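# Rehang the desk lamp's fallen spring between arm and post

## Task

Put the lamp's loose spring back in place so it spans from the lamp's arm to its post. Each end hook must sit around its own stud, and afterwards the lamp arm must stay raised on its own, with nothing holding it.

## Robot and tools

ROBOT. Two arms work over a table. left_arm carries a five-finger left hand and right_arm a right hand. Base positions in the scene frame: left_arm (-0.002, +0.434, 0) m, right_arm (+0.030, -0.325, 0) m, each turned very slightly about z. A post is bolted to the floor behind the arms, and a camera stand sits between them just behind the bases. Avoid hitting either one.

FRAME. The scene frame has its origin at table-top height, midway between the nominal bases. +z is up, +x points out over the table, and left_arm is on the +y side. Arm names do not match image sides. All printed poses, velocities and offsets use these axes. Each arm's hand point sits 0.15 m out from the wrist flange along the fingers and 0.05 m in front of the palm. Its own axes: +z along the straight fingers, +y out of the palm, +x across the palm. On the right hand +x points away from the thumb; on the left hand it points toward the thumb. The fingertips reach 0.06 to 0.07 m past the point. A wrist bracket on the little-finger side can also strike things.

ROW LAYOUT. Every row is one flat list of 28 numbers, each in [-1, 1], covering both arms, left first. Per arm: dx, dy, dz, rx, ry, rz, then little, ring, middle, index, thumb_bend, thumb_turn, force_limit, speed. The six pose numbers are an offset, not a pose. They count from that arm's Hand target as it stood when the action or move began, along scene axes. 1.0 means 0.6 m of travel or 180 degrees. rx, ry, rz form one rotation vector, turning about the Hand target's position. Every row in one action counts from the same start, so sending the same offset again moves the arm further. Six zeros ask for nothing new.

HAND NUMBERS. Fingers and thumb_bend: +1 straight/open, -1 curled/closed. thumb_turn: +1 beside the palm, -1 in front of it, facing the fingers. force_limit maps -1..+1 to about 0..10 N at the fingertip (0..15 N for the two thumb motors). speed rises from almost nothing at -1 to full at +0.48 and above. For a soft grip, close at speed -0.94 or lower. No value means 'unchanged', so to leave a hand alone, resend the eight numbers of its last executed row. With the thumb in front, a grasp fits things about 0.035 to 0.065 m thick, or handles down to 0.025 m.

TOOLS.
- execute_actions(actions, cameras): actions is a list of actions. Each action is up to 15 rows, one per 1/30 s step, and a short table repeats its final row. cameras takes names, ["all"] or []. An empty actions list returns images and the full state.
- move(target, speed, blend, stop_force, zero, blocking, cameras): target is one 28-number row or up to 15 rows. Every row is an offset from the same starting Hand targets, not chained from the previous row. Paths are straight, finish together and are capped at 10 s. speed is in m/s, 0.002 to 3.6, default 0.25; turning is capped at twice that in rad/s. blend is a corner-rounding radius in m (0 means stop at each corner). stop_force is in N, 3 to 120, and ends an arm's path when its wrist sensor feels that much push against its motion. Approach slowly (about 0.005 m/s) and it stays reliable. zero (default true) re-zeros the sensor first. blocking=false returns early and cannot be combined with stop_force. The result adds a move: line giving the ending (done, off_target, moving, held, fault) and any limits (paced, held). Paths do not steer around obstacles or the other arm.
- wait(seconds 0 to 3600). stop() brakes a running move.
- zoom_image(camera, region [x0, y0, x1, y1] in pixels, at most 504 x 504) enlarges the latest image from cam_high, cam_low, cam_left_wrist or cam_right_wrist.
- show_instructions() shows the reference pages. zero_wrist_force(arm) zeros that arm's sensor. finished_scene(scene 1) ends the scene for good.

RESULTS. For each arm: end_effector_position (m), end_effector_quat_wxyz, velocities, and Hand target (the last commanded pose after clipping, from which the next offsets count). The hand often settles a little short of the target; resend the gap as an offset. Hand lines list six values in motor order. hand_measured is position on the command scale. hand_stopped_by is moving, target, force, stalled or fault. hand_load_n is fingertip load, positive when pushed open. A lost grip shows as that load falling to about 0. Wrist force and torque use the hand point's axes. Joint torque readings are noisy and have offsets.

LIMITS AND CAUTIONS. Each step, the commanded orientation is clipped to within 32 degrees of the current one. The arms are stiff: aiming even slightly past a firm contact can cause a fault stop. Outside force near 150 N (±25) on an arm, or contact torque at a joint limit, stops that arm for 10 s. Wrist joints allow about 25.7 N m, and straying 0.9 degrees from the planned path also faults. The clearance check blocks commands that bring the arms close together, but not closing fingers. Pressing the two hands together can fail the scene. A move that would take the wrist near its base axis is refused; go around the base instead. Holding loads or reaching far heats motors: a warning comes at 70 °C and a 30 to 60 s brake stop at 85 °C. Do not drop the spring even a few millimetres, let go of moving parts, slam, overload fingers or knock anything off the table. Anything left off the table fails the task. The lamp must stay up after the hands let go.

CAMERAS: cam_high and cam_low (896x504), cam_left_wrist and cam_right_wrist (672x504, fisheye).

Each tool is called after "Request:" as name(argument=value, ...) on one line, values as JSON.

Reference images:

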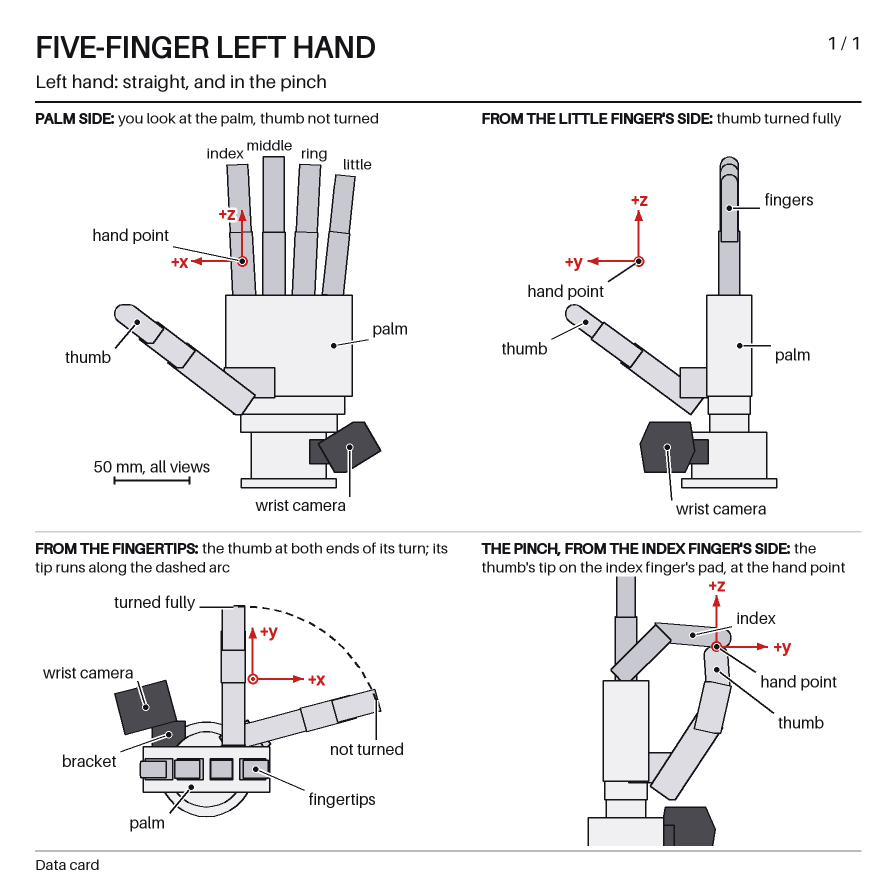

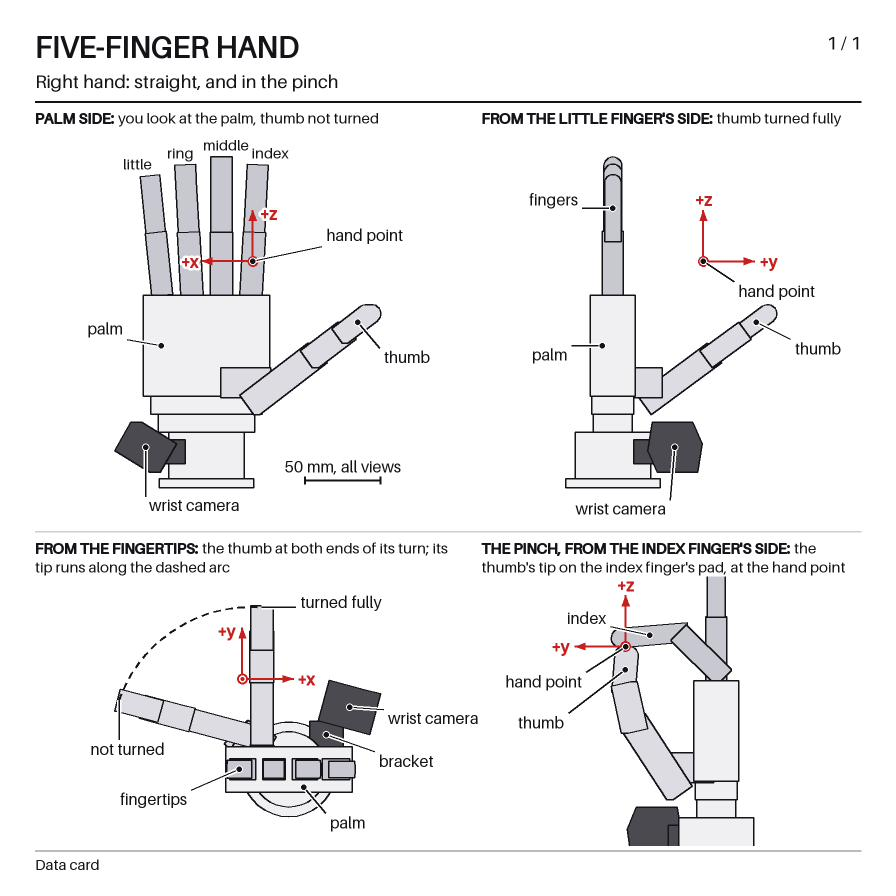

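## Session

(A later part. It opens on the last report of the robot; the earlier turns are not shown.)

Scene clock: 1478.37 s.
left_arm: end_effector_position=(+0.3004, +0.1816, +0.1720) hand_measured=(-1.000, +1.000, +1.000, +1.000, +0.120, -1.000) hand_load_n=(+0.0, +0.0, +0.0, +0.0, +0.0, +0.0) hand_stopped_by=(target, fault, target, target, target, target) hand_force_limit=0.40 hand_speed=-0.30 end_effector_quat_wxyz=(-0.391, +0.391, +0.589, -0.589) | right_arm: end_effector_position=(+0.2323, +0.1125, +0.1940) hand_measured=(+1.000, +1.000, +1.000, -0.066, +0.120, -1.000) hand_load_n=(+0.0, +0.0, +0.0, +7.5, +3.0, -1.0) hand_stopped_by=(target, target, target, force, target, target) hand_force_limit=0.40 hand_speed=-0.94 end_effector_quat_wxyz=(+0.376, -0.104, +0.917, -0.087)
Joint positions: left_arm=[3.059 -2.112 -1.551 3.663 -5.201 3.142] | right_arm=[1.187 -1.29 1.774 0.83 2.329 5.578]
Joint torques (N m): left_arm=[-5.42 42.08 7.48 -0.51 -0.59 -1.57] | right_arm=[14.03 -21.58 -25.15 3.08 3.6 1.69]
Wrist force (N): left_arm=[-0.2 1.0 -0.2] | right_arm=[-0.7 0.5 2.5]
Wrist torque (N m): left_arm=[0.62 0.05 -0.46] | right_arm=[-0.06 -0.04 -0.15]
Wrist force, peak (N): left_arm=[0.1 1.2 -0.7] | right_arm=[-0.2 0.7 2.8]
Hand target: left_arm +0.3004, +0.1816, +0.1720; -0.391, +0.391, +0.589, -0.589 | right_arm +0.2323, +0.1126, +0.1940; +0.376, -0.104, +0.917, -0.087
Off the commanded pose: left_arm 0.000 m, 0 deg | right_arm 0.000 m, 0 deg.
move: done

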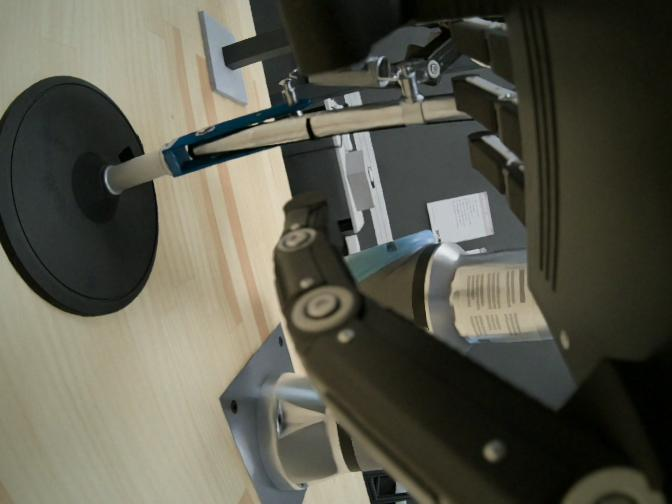

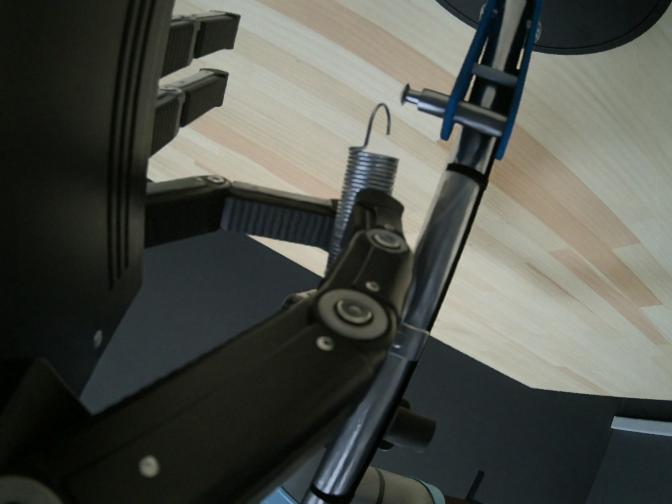

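Request:
move(target=[0,0,0,0,0,0,-1,1,1,1,0.12,-1,0.4,-0.3,-0.0019,-0.0008,-0.0036,0,0,0,1,1,1,-0.5,0.12,-1,0.4,-0.94], speed=0.01, cameras=["cam_left_wrist", "cam_right_wrist"])

Request:
zoom_image(camera="cam_left_wrist", region=[380, 40, 430, 90])

Request:
zoom_image(camera="cam_left_wrist", region=[260, 50, 320, 110])

Request:
zoom_image(camera="cam_right_wrist", region=[365, 70, 445, 145])

Scene clock: 1490.40 s.
left_arm: end_effector_position=(+0.3004, +0.1816, +0.1720) hand_measured=(-1.000, +1.000, +1.000, +1.000, +0.120, -1.000) hand_load_n=(+0.5, +0.0, +0.0, +0.0, +0.0, +0.0) hand_stopped_by=(target, fault, target, target, target, target) hand_force_limit=0.40 hand_speed=-0.30 end_effector_quat_wxyz=(-0.391, +0.391, +0.589, -0.589) | right_arm: end_effector_position=(+0.2312, +0.1122, +0.1920) hand_measured=(+1.000, +1.000, +1.000, -0.066, +0.120, -1.000) hand_load_n=(+0.0, +0.0, +0.0, +8.0, +4.0, +0.0) hand_stopped_by=(target, target, target, force, target, target) hand_force_limit=0.40 hand_speed=-0.94 end_effector_quat_wxyz=(+0.376, -0.104, +0.917, -0.087)
Joint positions: left_arm=[3.059 -2.112 -1.551 3.663 -5.201 3.142] | right_arm=[1.189 -1.288 1.778 0.826 2.33 5.581]
Joint torques (N m): left_arm=[-5.69 42.14 7.35 -0.45 -0.69 -1.38] | right_arm=[14 -18.72 -5.4 0.9 3.21 1.33]
Wrist force (N): left_arm=[-0.1 0.4 -0.4] | right_arm=[-4.5 1.2 0.2]
Wrist torque (N m): left_arm=[0.60 0.00 -0.44] | right_arm=[0.09 0.11 -0.15]
Wrist force, peak (N): left_arm=[0.4 0.8 -0.9] | right_arm=[-4.5 1.2 0.2]
Hand target: left_arm +0.3004, +0.1816, +0.1720; -0.391, +0.391, +0.589, -0.589 | right_arm +0.2312, +0.1121, +0.1919; +0.376, -0.104, +0.917, -0.087
Off the commanded pose: left_arm 0.000 m, 0 deg | right_arm 0.000 m, 0 deg.
move: done

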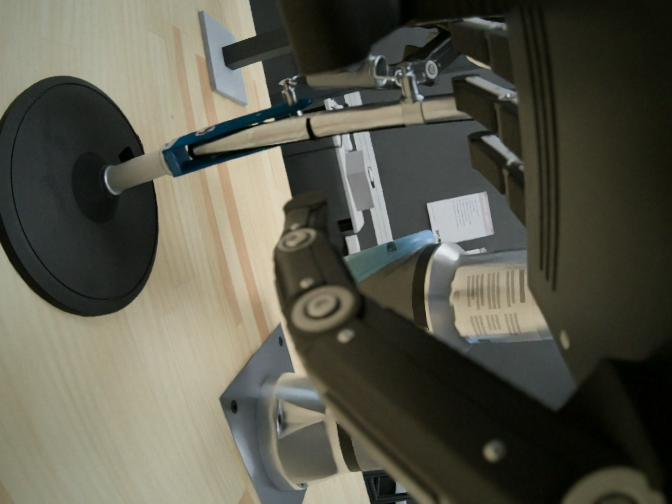

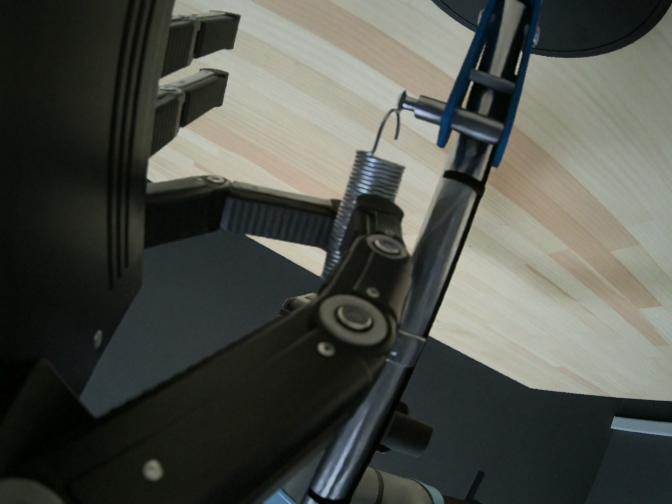

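Scaled by 10.080 from the camera's image (finer frame: 960x720).

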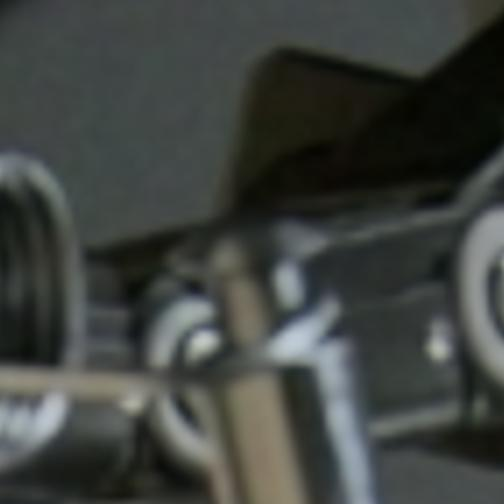

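Scaled by 8.400 from the camera's image (finer frame: 960x720).

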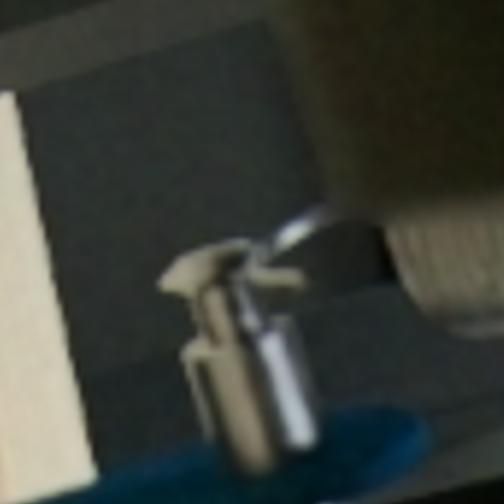

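Scaled by 6.300 from the camera's image (finer frame: 960x720).

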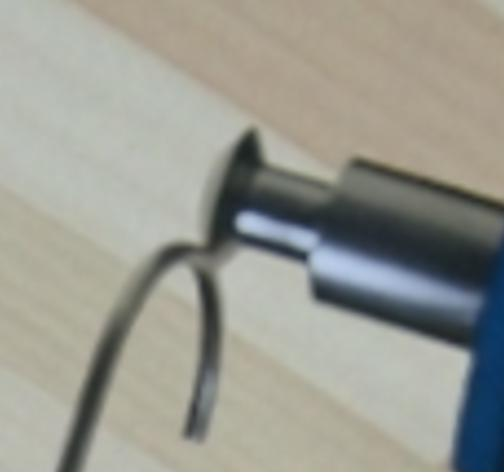

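Request:
move(target=[[0,0,0,0,0,0,-1,1,1,1,0.12,-1,0.4,-0.3,0.0019,0.0008,0.0036,0,0,0,1,1,1,-0.5,0.12,-1,0.4,-0.94],[0,0,0,0,0,0,-1,1,1,1,0.12,-1,0.4,-0.3,0.0028,-0.0004,0.0043,-0.0176,-0.0074,0.0111,1,1,1,-0.5,0.12,-1,0.4,-0.94]], speed=0.01, cameras=["cam_left_wrist", "cam_right_wrist"])

Request:
zoom_image(camera="cam_left_wrist", region=[380, 40, 430, 90])

Request:
zoom_image(camera="cam_left_wrist", region=[260, 50, 320, 110])

Request:
zoom_image(camera="cam_right_wrist", region=[365, 70, 445, 145])

Scene clock: 1503.10 s.
left_arm: end_effector_position=(+0.3004, +0.1816, +0.1720) hand_measured=(-1.000, +1.000, +1.000, +1.000, +0.120, -1.000) hand_load_n=(+0.0, +0.0, +0.0, +0.0, +0.0, +0.0) hand_stopped_by=(target, fault, target, target, target, target) hand_force_limit=0.40 hand_speed=-0.30 end_effector_quat_wxyz=(-0.391, +0.391, +0.589, -0.589) | right_arm: end_effector_position=(+0.2328, +0.1119, +0.1945) hand_measured=(+1.000, +1.000, +1.000, -0.066, +0.120, -1.000) hand_load_n=(+0.0, +0.0, +0.0, +7.5, +3.5, -1.0) hand_stopped_by=(target, target, target, force, target, target) hand_force_limit=0.40 hand_speed=-0.94 end_effector_quat_wxyz=(+0.385, -0.129, +0.908, -0.107)
Joint positions: left_arm=[3.059 -2.112 -1.551 3.663 -5.201 3.142] | right_arm=[1.193 -1.283 1.77 0.832 2.363 5.525]
Joint torques (N m): left_arm=[-6.01 41.99 7.77 -0.47 -0.47 -1.38] | right_arm=[15.03 -21.3 -24.92 3.03 3.82 -1.54]
Wrist force (N): left_arm=[0.1 0.8 -0.6] | right_arm=[-0.5 0.5 2.4]
Wrist torque (N m): left_arm=[0.63 -0.01 -0.44] | right_arm=[-0.05 -0.08 0.01]
Wrist force, peak (N): left_arm=[0.3 1.5 -0.4] | right_arm=[-4.5 1.0 0.2]
Hand target: left_arm +0.3004, +0.1816, +0.1720; -0.391, +0.391, +0.589, -0.589 | right_arm +0.2328, +0.1119, +0.1945; +0.385, -0.129, +0.907, -0.107
Off the commanded pose: left_arm 0.000 m, 0 deg | right_arm 0.000 m, 0 deg.
move: done

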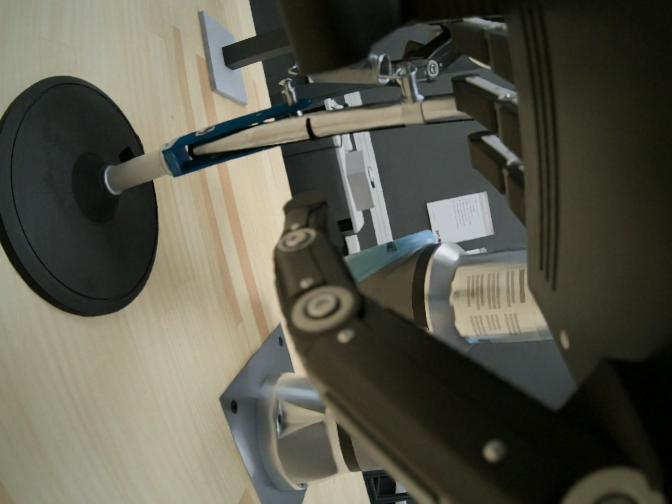

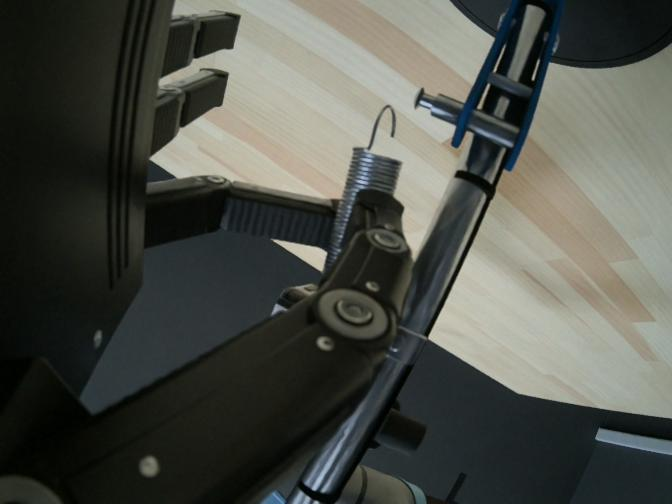

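Scaled by 10.080 from the camera's image (finer frame: 960x720).

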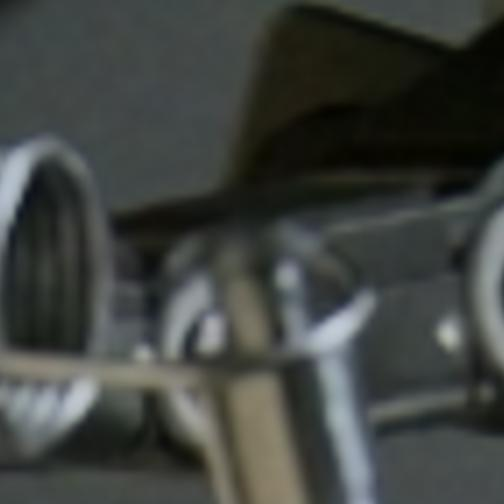

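Scaled by 8.400 from the camera's image (finer frame: 960x720).

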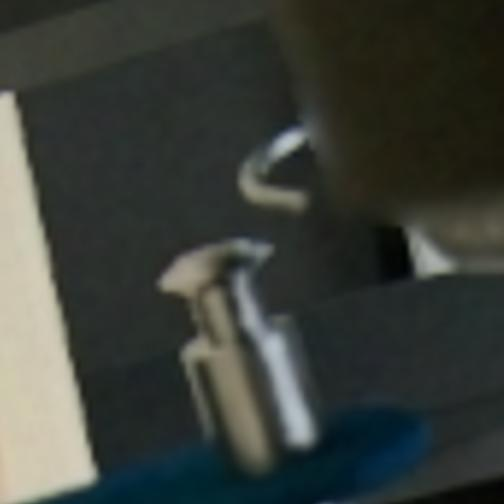

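Scaled by 6.300 from the camera's image (finer frame: 960x720).

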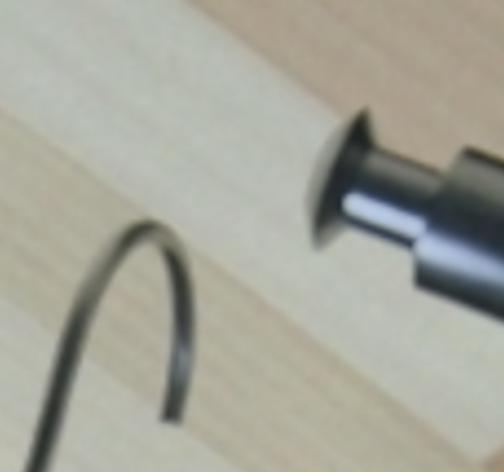

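Request:
move(target=[[0,0,0,0,0,0,-1,1,1,1,0.12,-1,0.4,-0.3,0.0013,-0.0031,0,0,0,0,1,1,1,-0.5,0.12,-1,0.4,-0.94],[0,0,0,0,0,0,-1,1,1,1,0.12,-1,0.4,-0.3,-0.0002,-0.0037,-0.0029,0,0,0,1,1,1,-0.5,0.12,-1,0.4,-0.94]], speed=0.01, cameras=["cam_left_wrist", "cam_right_wrist"])

Request:
zoom_image(camera="cam_left_wrist", region=[380, 40, 430, 90])

Request:
zoom_image(camera="cam_left_wrist", region=[260, 50, 320, 110])

Request:
zoom_image(camera="cam_right_wrist", region=[365, 70, 445, 145])

Scene clock: 1508.03 s.
left_arm: end_effector_position=(+0.3004, +0.1816, +0.1720) hand_measured=(-1.000, +1.000, +1.000, +1.000, +0.120, -1.000) hand_load_n=(+0.0, +0.0, +0.0, +0.0, +0.0, +0.0) hand_stopped_by=(target, fault, target, target, target, target) hand_force_limit=0.40 hand_speed=-0.30 end_effector_quat_wxyz=(-0.391, +0.391, +0.589, -0.589) | right_arm: end_effector_position=(+0.2328, +0.1097, +0.1928) hand_measured=(+1.000, +1.000, +1.000, -0.066, +0.120, -1.000) hand_load_n=(+0.0, +0.0, +0.0, +7.5, +3.0, -1.0) hand_stopped_by=(target, target, target, force, target, target) hand_force_limit=0.40 hand_speed=-0.94 end_effector_quat_wxyz=(+0.385, -0.129, +0.908, -0.107)
Joint positions: left_arm=[3.059 -2.112 -1.551 3.663 -5.201 3.142] | right_arm=[1.191 -1.286 1.779 0.825 2.362 5.522]
Joint torques (N m): left_arm=[-5.67 42.53 7.64 -0.47 -0.39 -1.43] | right_arm=[14.44 -21.88 -5.07 0.39 3.65 1.32]
Wrist force (N): left_arm=[0.2 0.6 -0.2] | right_arm=[-0.6 0.8 2.4]
Wrist torque (N m): left_arm=[0.60 -0.02 -0.44] | right_arm=[0.00 -0.06 -0.13]
Wrist force, peak (N): left_arm=[0.4 1.0 -0.5] | right_arm=[-4.4 1.1 0.3]
Hand target: left_arm +0.3004, +0.1816, +0.1720; -0.391, +0.391, +0.589, -0.589 | right_arm +0.2327, +0.1097, +0.1927; +0.385, -0.129, +0.907, -0.107
Off the commanded pose: left_arm 0.000 m, 0 deg | right_arm 0.000 m, 0 deg.
move: done

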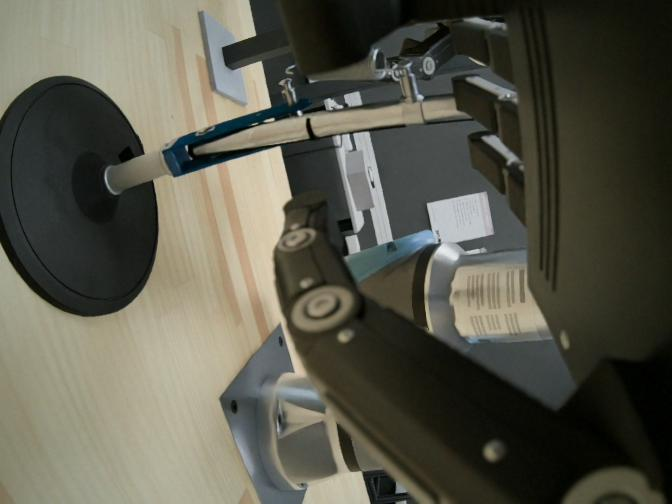

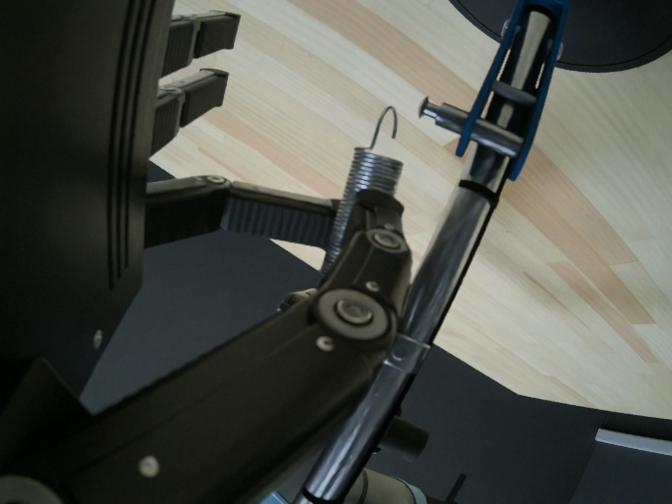

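Scaled by 10.080 from the camera's image (finer frame: 960x720).

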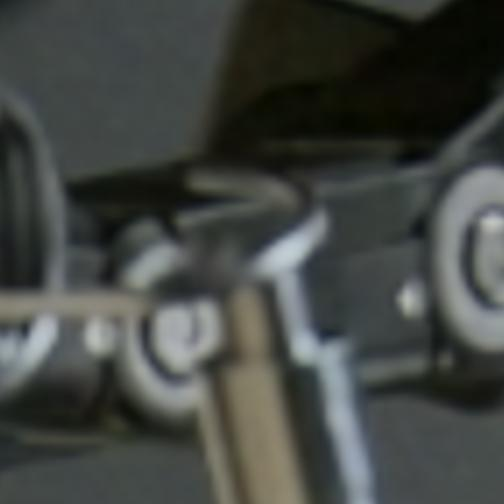

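Scaled by 8.400 from the camera's image (finer frame: 960x720).

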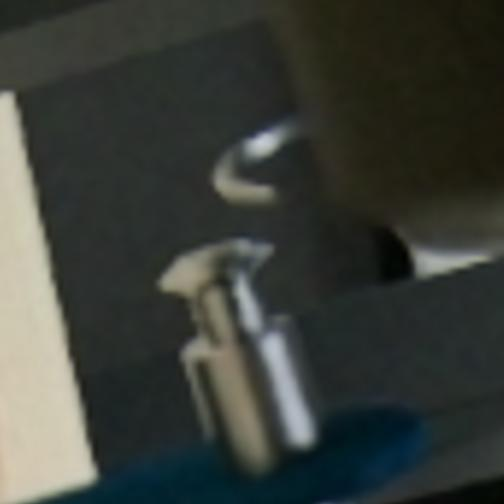

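Scaled by 6.300 from the camera's image (finer frame: 960x720).

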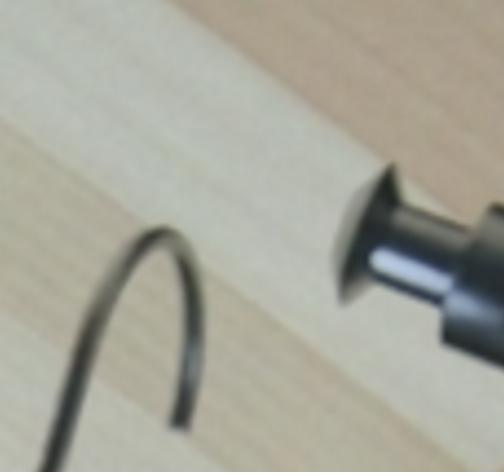

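Request:
move(target=[[0,0,0,0,0,0,-1,1,1,1,0.12,-1,0.4,-0.3,0.0016,0.0007,0.0031,0,0,0,1,1,1,-0.5,0.12,-1,0.4,-0.94],[0,0,0,0,0,0,-1,1,1,1,0.12,-1,0.4,-0.3,0.0003,0.0037,0.0031,0,0,0,1,1,1,-0.5,0.12,-1,0.4,-0.94]], speed=0.01, cameras=["cam_left_wrist", "cam_right_wrist"])

Request:
zoom_image(camera="cam_left_wrist", region=[380, 40, 430, 90])

Request:
zoom_image(camera="cam_left_wrist", region=[260, 50, 320, 110])

Request:
zoom_image(camera="cam_right_wrist", region=[365, 70, 445, 145])

Scene clock: 1513.10 s.
left_arm: end_effector_position=(+0.3004, +0.1816, +0.1720) hand_measured=(-1.000, +1.000, +1.000, +1.000, +0.120, -1.000) hand_load_n=(+0.0, +0.0, +0.0, +0.0, +0.5, +0.0) hand_stopped_by=(target, fault, target, target, target, target) hand_force_limit=0.40 hand_speed=-0.30 end_effector_quat_wxyz=(-0.391, +0.391, +0.589, -0.589) | right_arm: end_effector_position=(+0.2329, +0.1118, +0.1946) hand_measured=(+1.000, +1.000, +1.000, -0.066, +0.120, -1.000) hand_load_n=(+0.0, +0.0, +0.0, +8.0, +3.0, -1.0) hand_stopped_by=(target, target, target, force, target, target) hand_force_limit=0.40 hand_speed=-0.94 end_effector_quat_wxyz=(+0.385, -0.129, +0.907, -0.107)
Joint positions: left_arm=[3.059 -2.112 -1.551 3.663 -5.201 3.142] | right_arm=[1.193 -1.283 1.771 0.832 2.363 5.524]
Joint torques (N m): left_arm=[-5.78 42.17 7.54 -0.43 -0.41 -1.36] | right_arm=[14.65 -22.91 -25.63 3.21 3.78 1.53]
Wrist force (N): left_arm=[0.1 0.7 -0.5] | right_arm=[-0.4 0.9 2.2]
Wrist torque (N m): left_arm=[0.61 0.00 -0.44] | right_arm=[0.03 -0.08 -0.12]
Wrist force, peak (N): left_arm=[0.3 1.2 -0.5] | right_arm=[-0.6 0.7 2.8]
Hand target: left_arm +0.3004, +0.1816, +0.1720; -0.391, +0.391, +0.589, -0.589 | right_arm +0.2329, +0.1119, +0.1946; +0.385, -0.129, +0.907, -0.107
Off the commanded pose: left_arm 0.000 m, 0 deg | right_arm 0.000 m, 0 deg.
move: done

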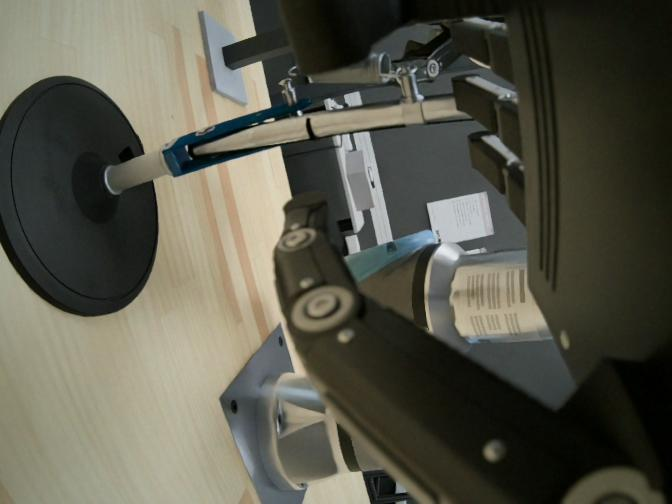

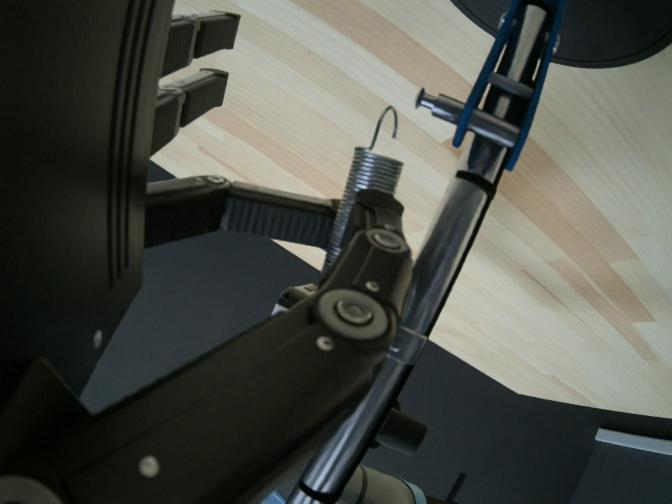

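Scaled by 10.080 from the camera's image (finer frame: 960x720).

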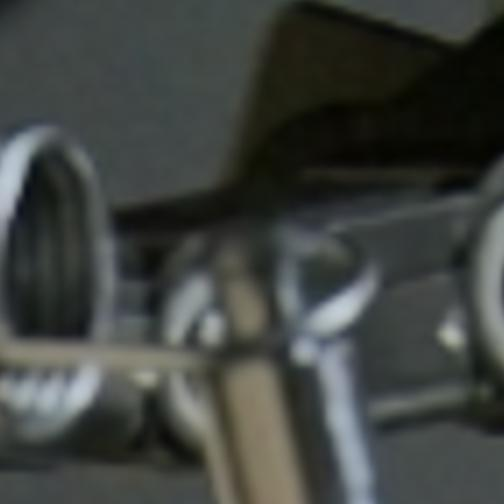

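Scaled by 8.400 from the camera's image (finer frame: 960x720).

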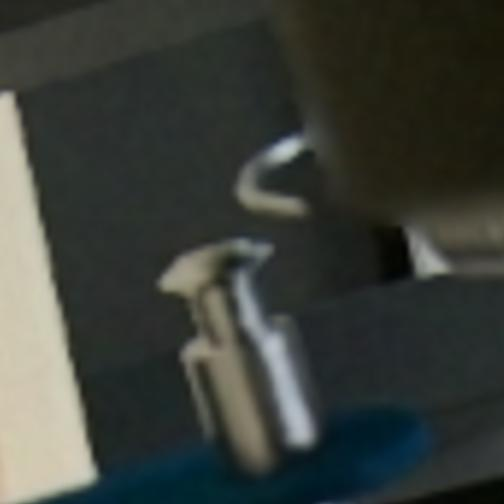

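Scaled by 6.300 from the camera's image (finer frame: 960x720).

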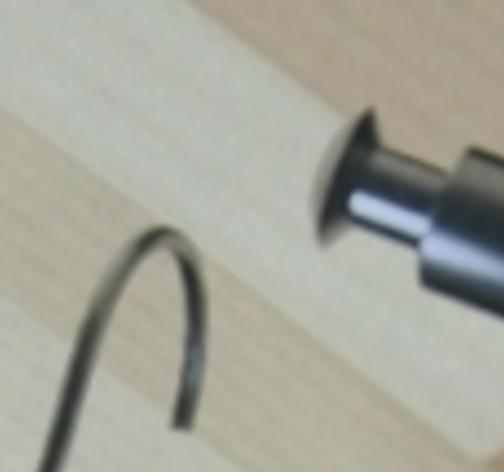

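Request:
move(target=[[0,0,0,0,0,0,-1,1,1,1,0.12,-1,0.4,-0.3,-0.0013,0.0031,0,0,0,0,1,1,1,-0.5,0.12,-1,0.4,-0.94],[0,0,0,0,0,0,-1,1,1,1,0.12,-1,0.4,-0.3,-0.0032,0.0023,-0.0036,0,0,0,1,1,1,-0.5,0.12,-1,0.4,-0.94]], speed=0.01, cameras=["cam_left_wrist", "cam_right_wrist"])

Request:
zoom_image(camera="cam_left_wrist", region=[380, 40, 430, 90])

Request:
zoom_image(camera="cam_left_wrist", region=[260, 50, 320, 110])

Request:
zoom_image(camera="cam_right_wrist", region=[365, 70, 445, 145])

Scene clock: 1527.13 s.
left_arm: end_effector_position=(+0.3004, +0.1816, +0.1720) hand_measured=(-1.000, +1.000, +1.000, +1.000, +0.120, -1.000) hand_load_n=(+0.0, +0.0, +0.0, +0.0, +0.0, +0.0) hand_stopped_by=(target, fault, target, target, target, target) hand_force_limit=0.40 hand_speed=-0.30 end_effector_quat_wxyz=(-0.391, +0.391, +0.589, -0.589) | right_arm: end_effector_position=(+0.2310, +0.1133, +0.1925) hand_measured=(+1.000, +1.000, +1.000, -0.066, +0.120, -1.000) hand_load_n=(+0.0, +0.0, +0.0, +7.5, +3.0, -1.0) hand_stopped_by=(target, target, target, force, target, target) hand_force_limit=0.40 hand_speed=-0.94 end_effector_quat_wxyz=(+0.385, -0.129, +0.907, -0.107)
Joint positions: left_arm=[3.059 -2.112 -1.551 3.663 -5.201 3.142] | right_arm=[1.199 -1.277 1.769 0.833 2.364 5.533]
Joint torques (N m): left_arm=[-6.26 42.18 7.4 -0.45 -0.41 -1.29] | right_arm=[15.17 -20.53 -4.85 0.69 3.73 1.74]
Wrist force (N): left_arm=[0.1 0.4 -0.5] | right_arm=[-1.4 0.7 2.1]
Wrist torque (N m): left_arm=[0.62 -0.02 -0.43] | right_arm=[0.01 0.00 -0.14]
Wrist force, peak (N): left_arm=[0.6 1.1 -0.4] | right_arm=[-0.6 0.8 2.8]
Hand target: left_arm +0.3004, +0.1816, +0.1720; -0.391, +0.391, +0.589, -0.589 | right_arm +0.2310, +0.1133, +0.1924; +0.385, -0.129, +0.907, -0.107
Off the commanded pose: left_arm 0.000 m, 0 deg | right_arm 0.000 m, 0 deg.
move: done

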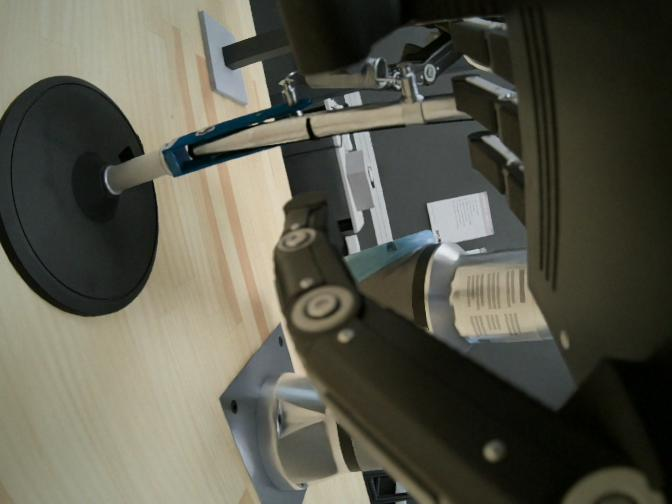

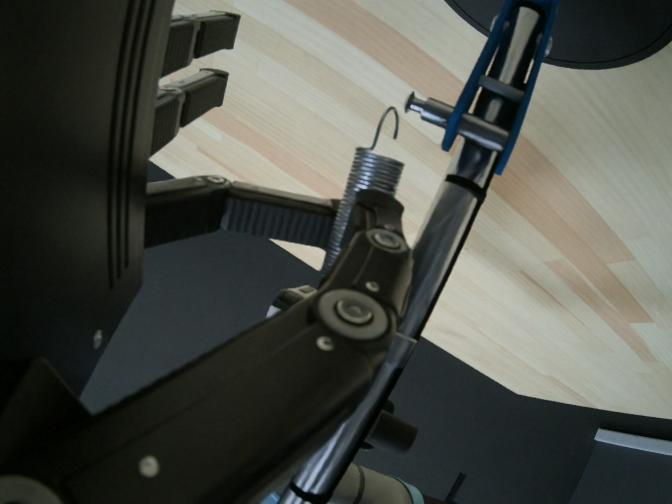

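Scaled by 10.080 from the camera's image (finer frame: 960x720).

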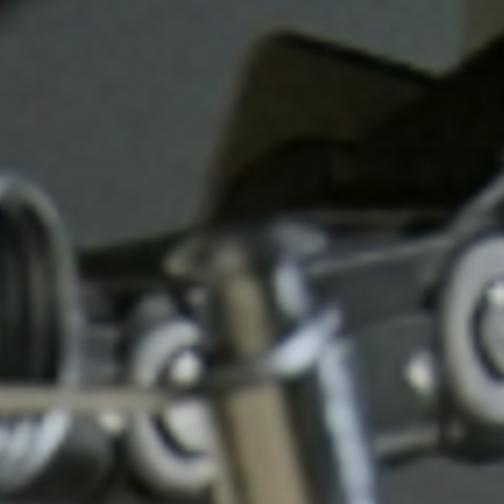

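Scaled by 8.400 from the camera's image (finer frame: 960x720).

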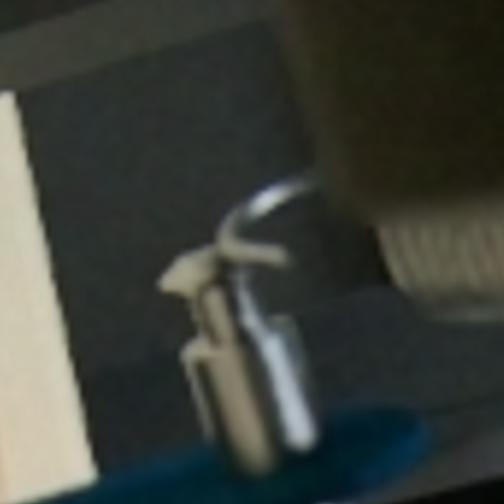

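Scaled by 6.300 from the camera's image (finer frame: 960x720).

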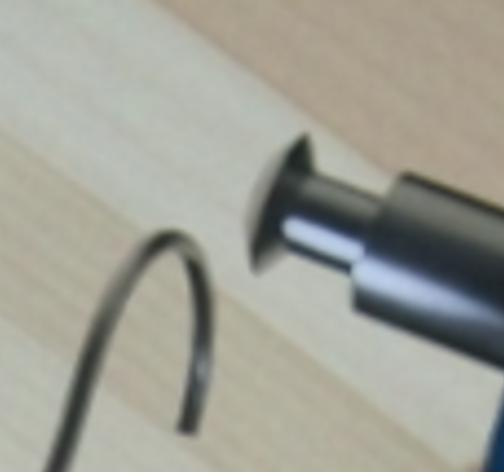

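Request:
move(target=[0,0,0,0,0,0,-1,1,1,1,0.12,-1,0.4,-0.3,0.0009,-0.0041,-0.0014,0,0,0,1,1,1,-0.5,0.12,-1,0.4,-0.94], speed=0.01, cameras=["cam_left_wrist", "cam_right_wrist"])

Request:
zoom_image(camera="cam_left_wrist", region=[380, 40, 430, 90])

Request:
zoom_image(camera="cam_left_wrist", region=[260, 50, 320, 110])

Request:
zoom_image(camera="cam_right_wrist", region=[365, 70, 445, 145])

Scene clock: 1533.03 s.
left_arm: end_effector_position=(+0.3004, +0.1816, +0.1720) hand_measured=(-1.000, +1.000, +1.000, +1.000, +0.120, -1.000) hand_load_n=(+0.0, +0.0, +0.0, +0.0, +0.0, +0.0) hand_stopped_by=(target, fault, target, target, target, target) hand_force_limit=0.40 hand_speed=-0.30 end_effector_quat_wxyz=(-0.391, +0.391, +0.589, -0.589) | right_arm: end_effector_position=(+0.2315, +0.1109, +0.1916) hand_measured=(+1.000, +1.000, +1.000, -0.066, +0.120, -1.000) hand_load_n=(+0.0, +0.0, +0.0, +8.0, +5.0, +0.5) hand_stopped_by=(target, target, target, force, target, target) hand_force_limit=0.40 hand_speed=-0.94 end_effector_quat_wxyz=(+0.385, -0.129, +0.907, -0.107)
Joint positions: left_arm=[3.059 -2.112 -1.551 3.663 -5.201 3.142] | right_arm=[1.196 -1.282 1.778 0.826 2.363 5.528]
Joint torques (N m): left_arm=[-5.68 41.96 7.68 -0.5 -0.43 -1.25] | right_arm=[-14.64 -34.06 -2.8 0.92 -2.08 -1.85]
Wrist force (N): left_arm=[-0.1 0.3 -0.3] | right_arm=[-6.4 1.5 -0.6]
Wrist torque (N m): left_arm=[0.60 -0.01 -0.44] | right_arm=[0.11 0.17 -0.02]
Wrist force, peak (N): left_arm=[0.4 1.3 -0.4] | right_arm=[-6.4 1.5 -0.6]
Hand target: left_arm +0.3004, +0.1816, +0.1720; -0.391, +0.391, +0.589, -0.589 | right_arm +0.2315, +0.1108, +0.1916; +0.385, -0.129, +0.907, -0.107
Off the commanded pose: left_arm 0.000 m, 0 deg | right_arm 0.000 m, 0 deg.
move: done

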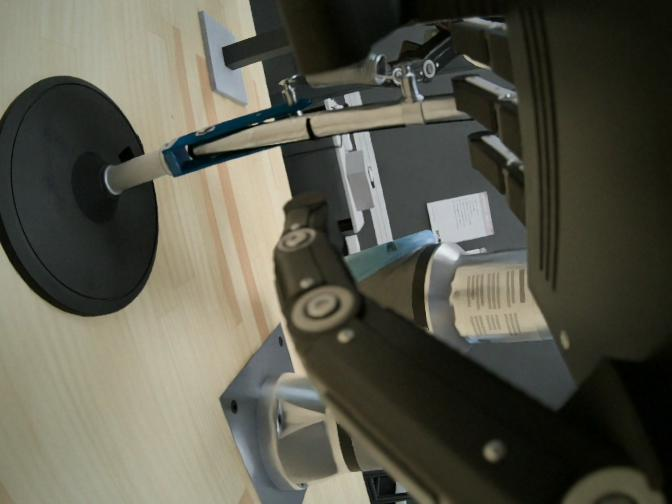

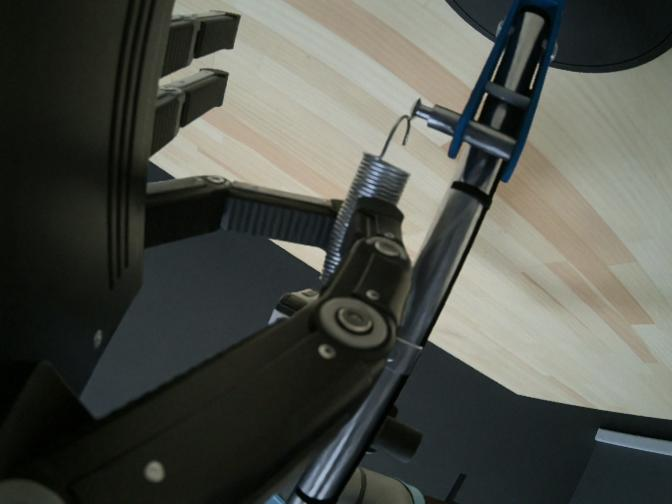

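Scaled by 10.080 from the camera's image (finer frame: 960x720).

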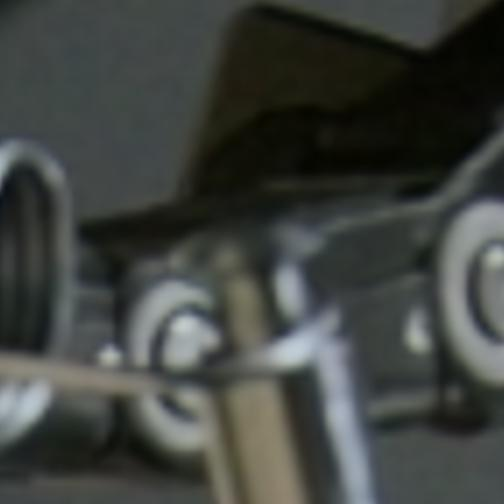

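Scaled by 8.400 from the camera's image (finer frame: 960x720).

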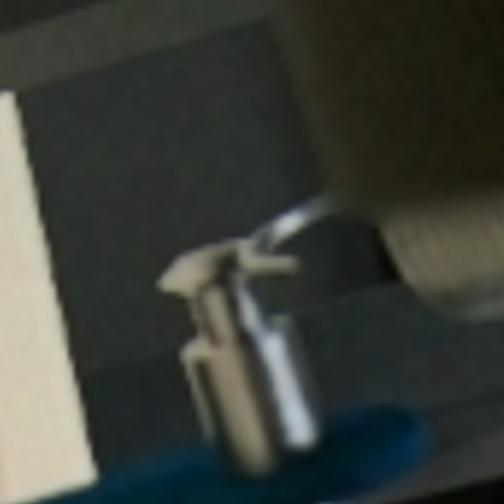

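Scaled by 6.300 from the camera's image (finer frame: 960x720).

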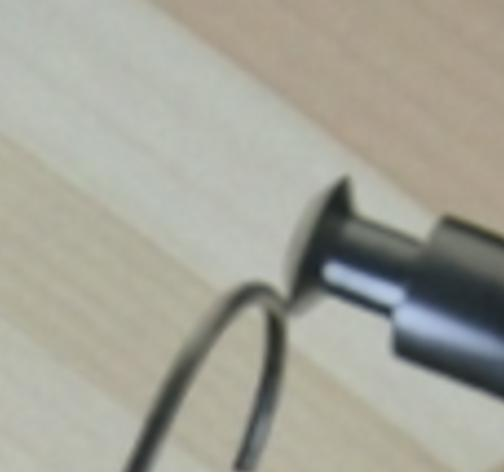

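Request:
move(target=[0,0,0,0,0,0,-1,1,1,1,0.12,-1,0.4,-0.3,-0.0005,0.0043,0.0022,0,0,0,1,1,1,-0.5,0.12,-1,0.4,-0.94], speed=0.01, cameras=["cam_left_wrist", "cam_right_wrist"])

Request:
zoom_image(camera="cam_left_wrist", region=[380, 40, 430, 90])

Request:
zoom_image(camera="cam_left_wrist", region=[270, 20, 450, 120])

Request:
zoom_image(camera="cam_right_wrist", region=[365, 70, 445, 145])

Scene clock: 1549.33 s.
left_arm: end_effector_position=(+0.3004, +0.1816, +0.1720) hand_measured=(-1.000, +1.000, +1.000, +1.000, +0.120, -1.000) hand_load_n=(+0.0, -0.5, +0.0, +0.0, +0.0, +0.0) hand_stopped_by=(target, fault, target, target, target, target) hand_force_limit=0.40 hand_speed=-0.30 end_effector_quat_wxyz=(-0.391, +0.391, +0.589, -0.589) | right_arm: end_effector_position=(+0.2312, +0.1133, +0.1929) hand_measured=(+1.000, +1.000, +1.000, -0.066, +0.120, -1.000) hand_load_n=(+0.0, +0.0, +0.0, +7.5, +3.5, -1.0) hand_stopped_by=(target, target, target, force, target, target) hand_force_limit=0.40 hand_speed=-0.94 end_effector_quat_wxyz=(+0.385, -0.129, +0.907, -0.107)
Joint positions: left_arm=[3.059 -2.112 -1.551 3.663 -5.201 3.142] | right_arm=[1.199 -1.277 1.769 0.833 2.364 5.532]
Joint torques (N m): left_arm=[-5.75 42.37 8.26 -0.44 -0.37 -1.24] | right_arm=[13.2 -22.28 -24.58 2.88 3.77 1.64]
Wrist force (N): left_arm=[-0.1 0.9 -0.9] | right_arm=[-0.6 0.7 2.5]
Wrist torque (N m): left_arm=[0.67 0.01 -0.46] | right_arm=[-0.03 -0.08 -0.14]
Wrist force, peak (N): left_arm=[-0.1 0.9 -0.9] | right_arm=[-6.3 1.9 -0.2]
Hand target: left_arm +0.3004, +0.1816, +0.1720; -0.391, +0.391, +0.589, -0.589 | right_arm +0.2312, +0.1134, +0.1929; +0.385, -0.129, +0.907, -0.107
Off the commanded pose: left_arm 0.000 m, 0 deg | right_arm 0.000 m, 0 deg.
move: done

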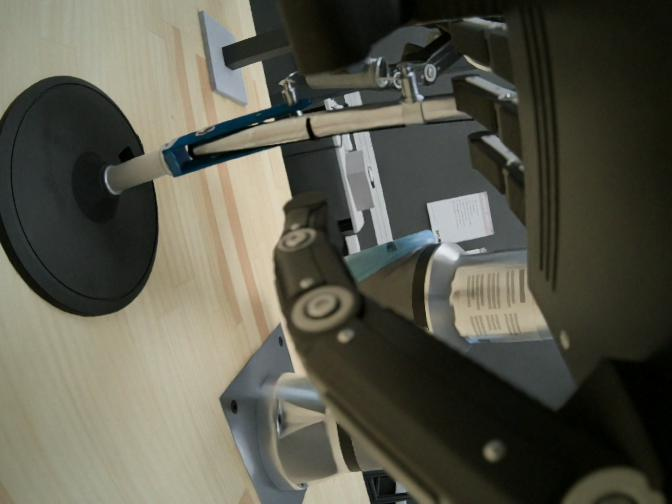

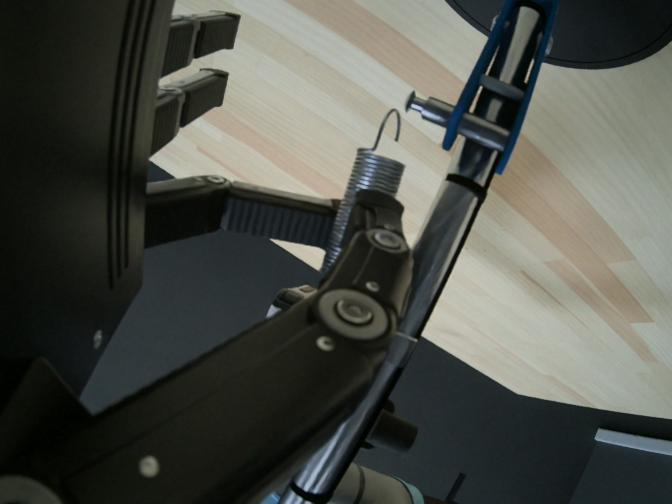

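Scaled by 10.080 from the camera's image (finer frame: 960x720).

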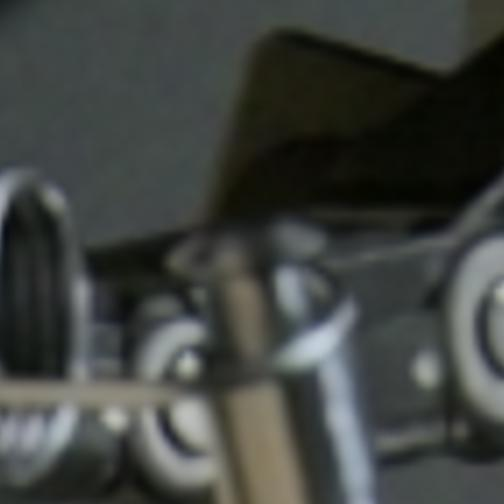

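Scaled by 2.800 from the camera's image (finer frame: 960x720).

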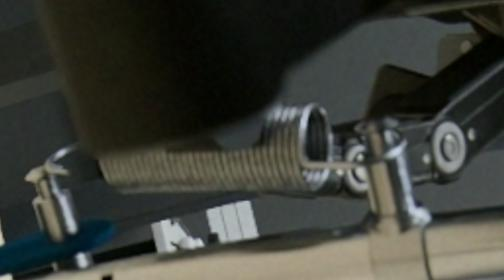

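Scaled by 6.300 from the camera's image (finer frame: 960x720).

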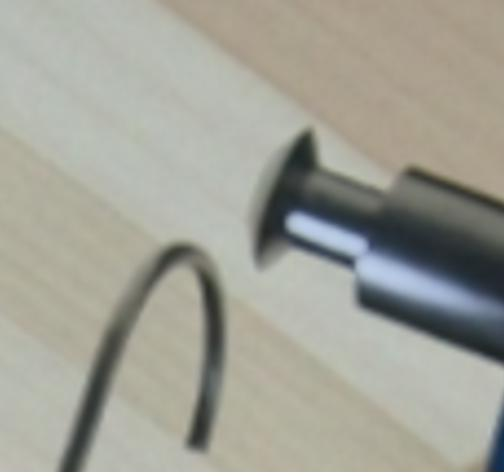

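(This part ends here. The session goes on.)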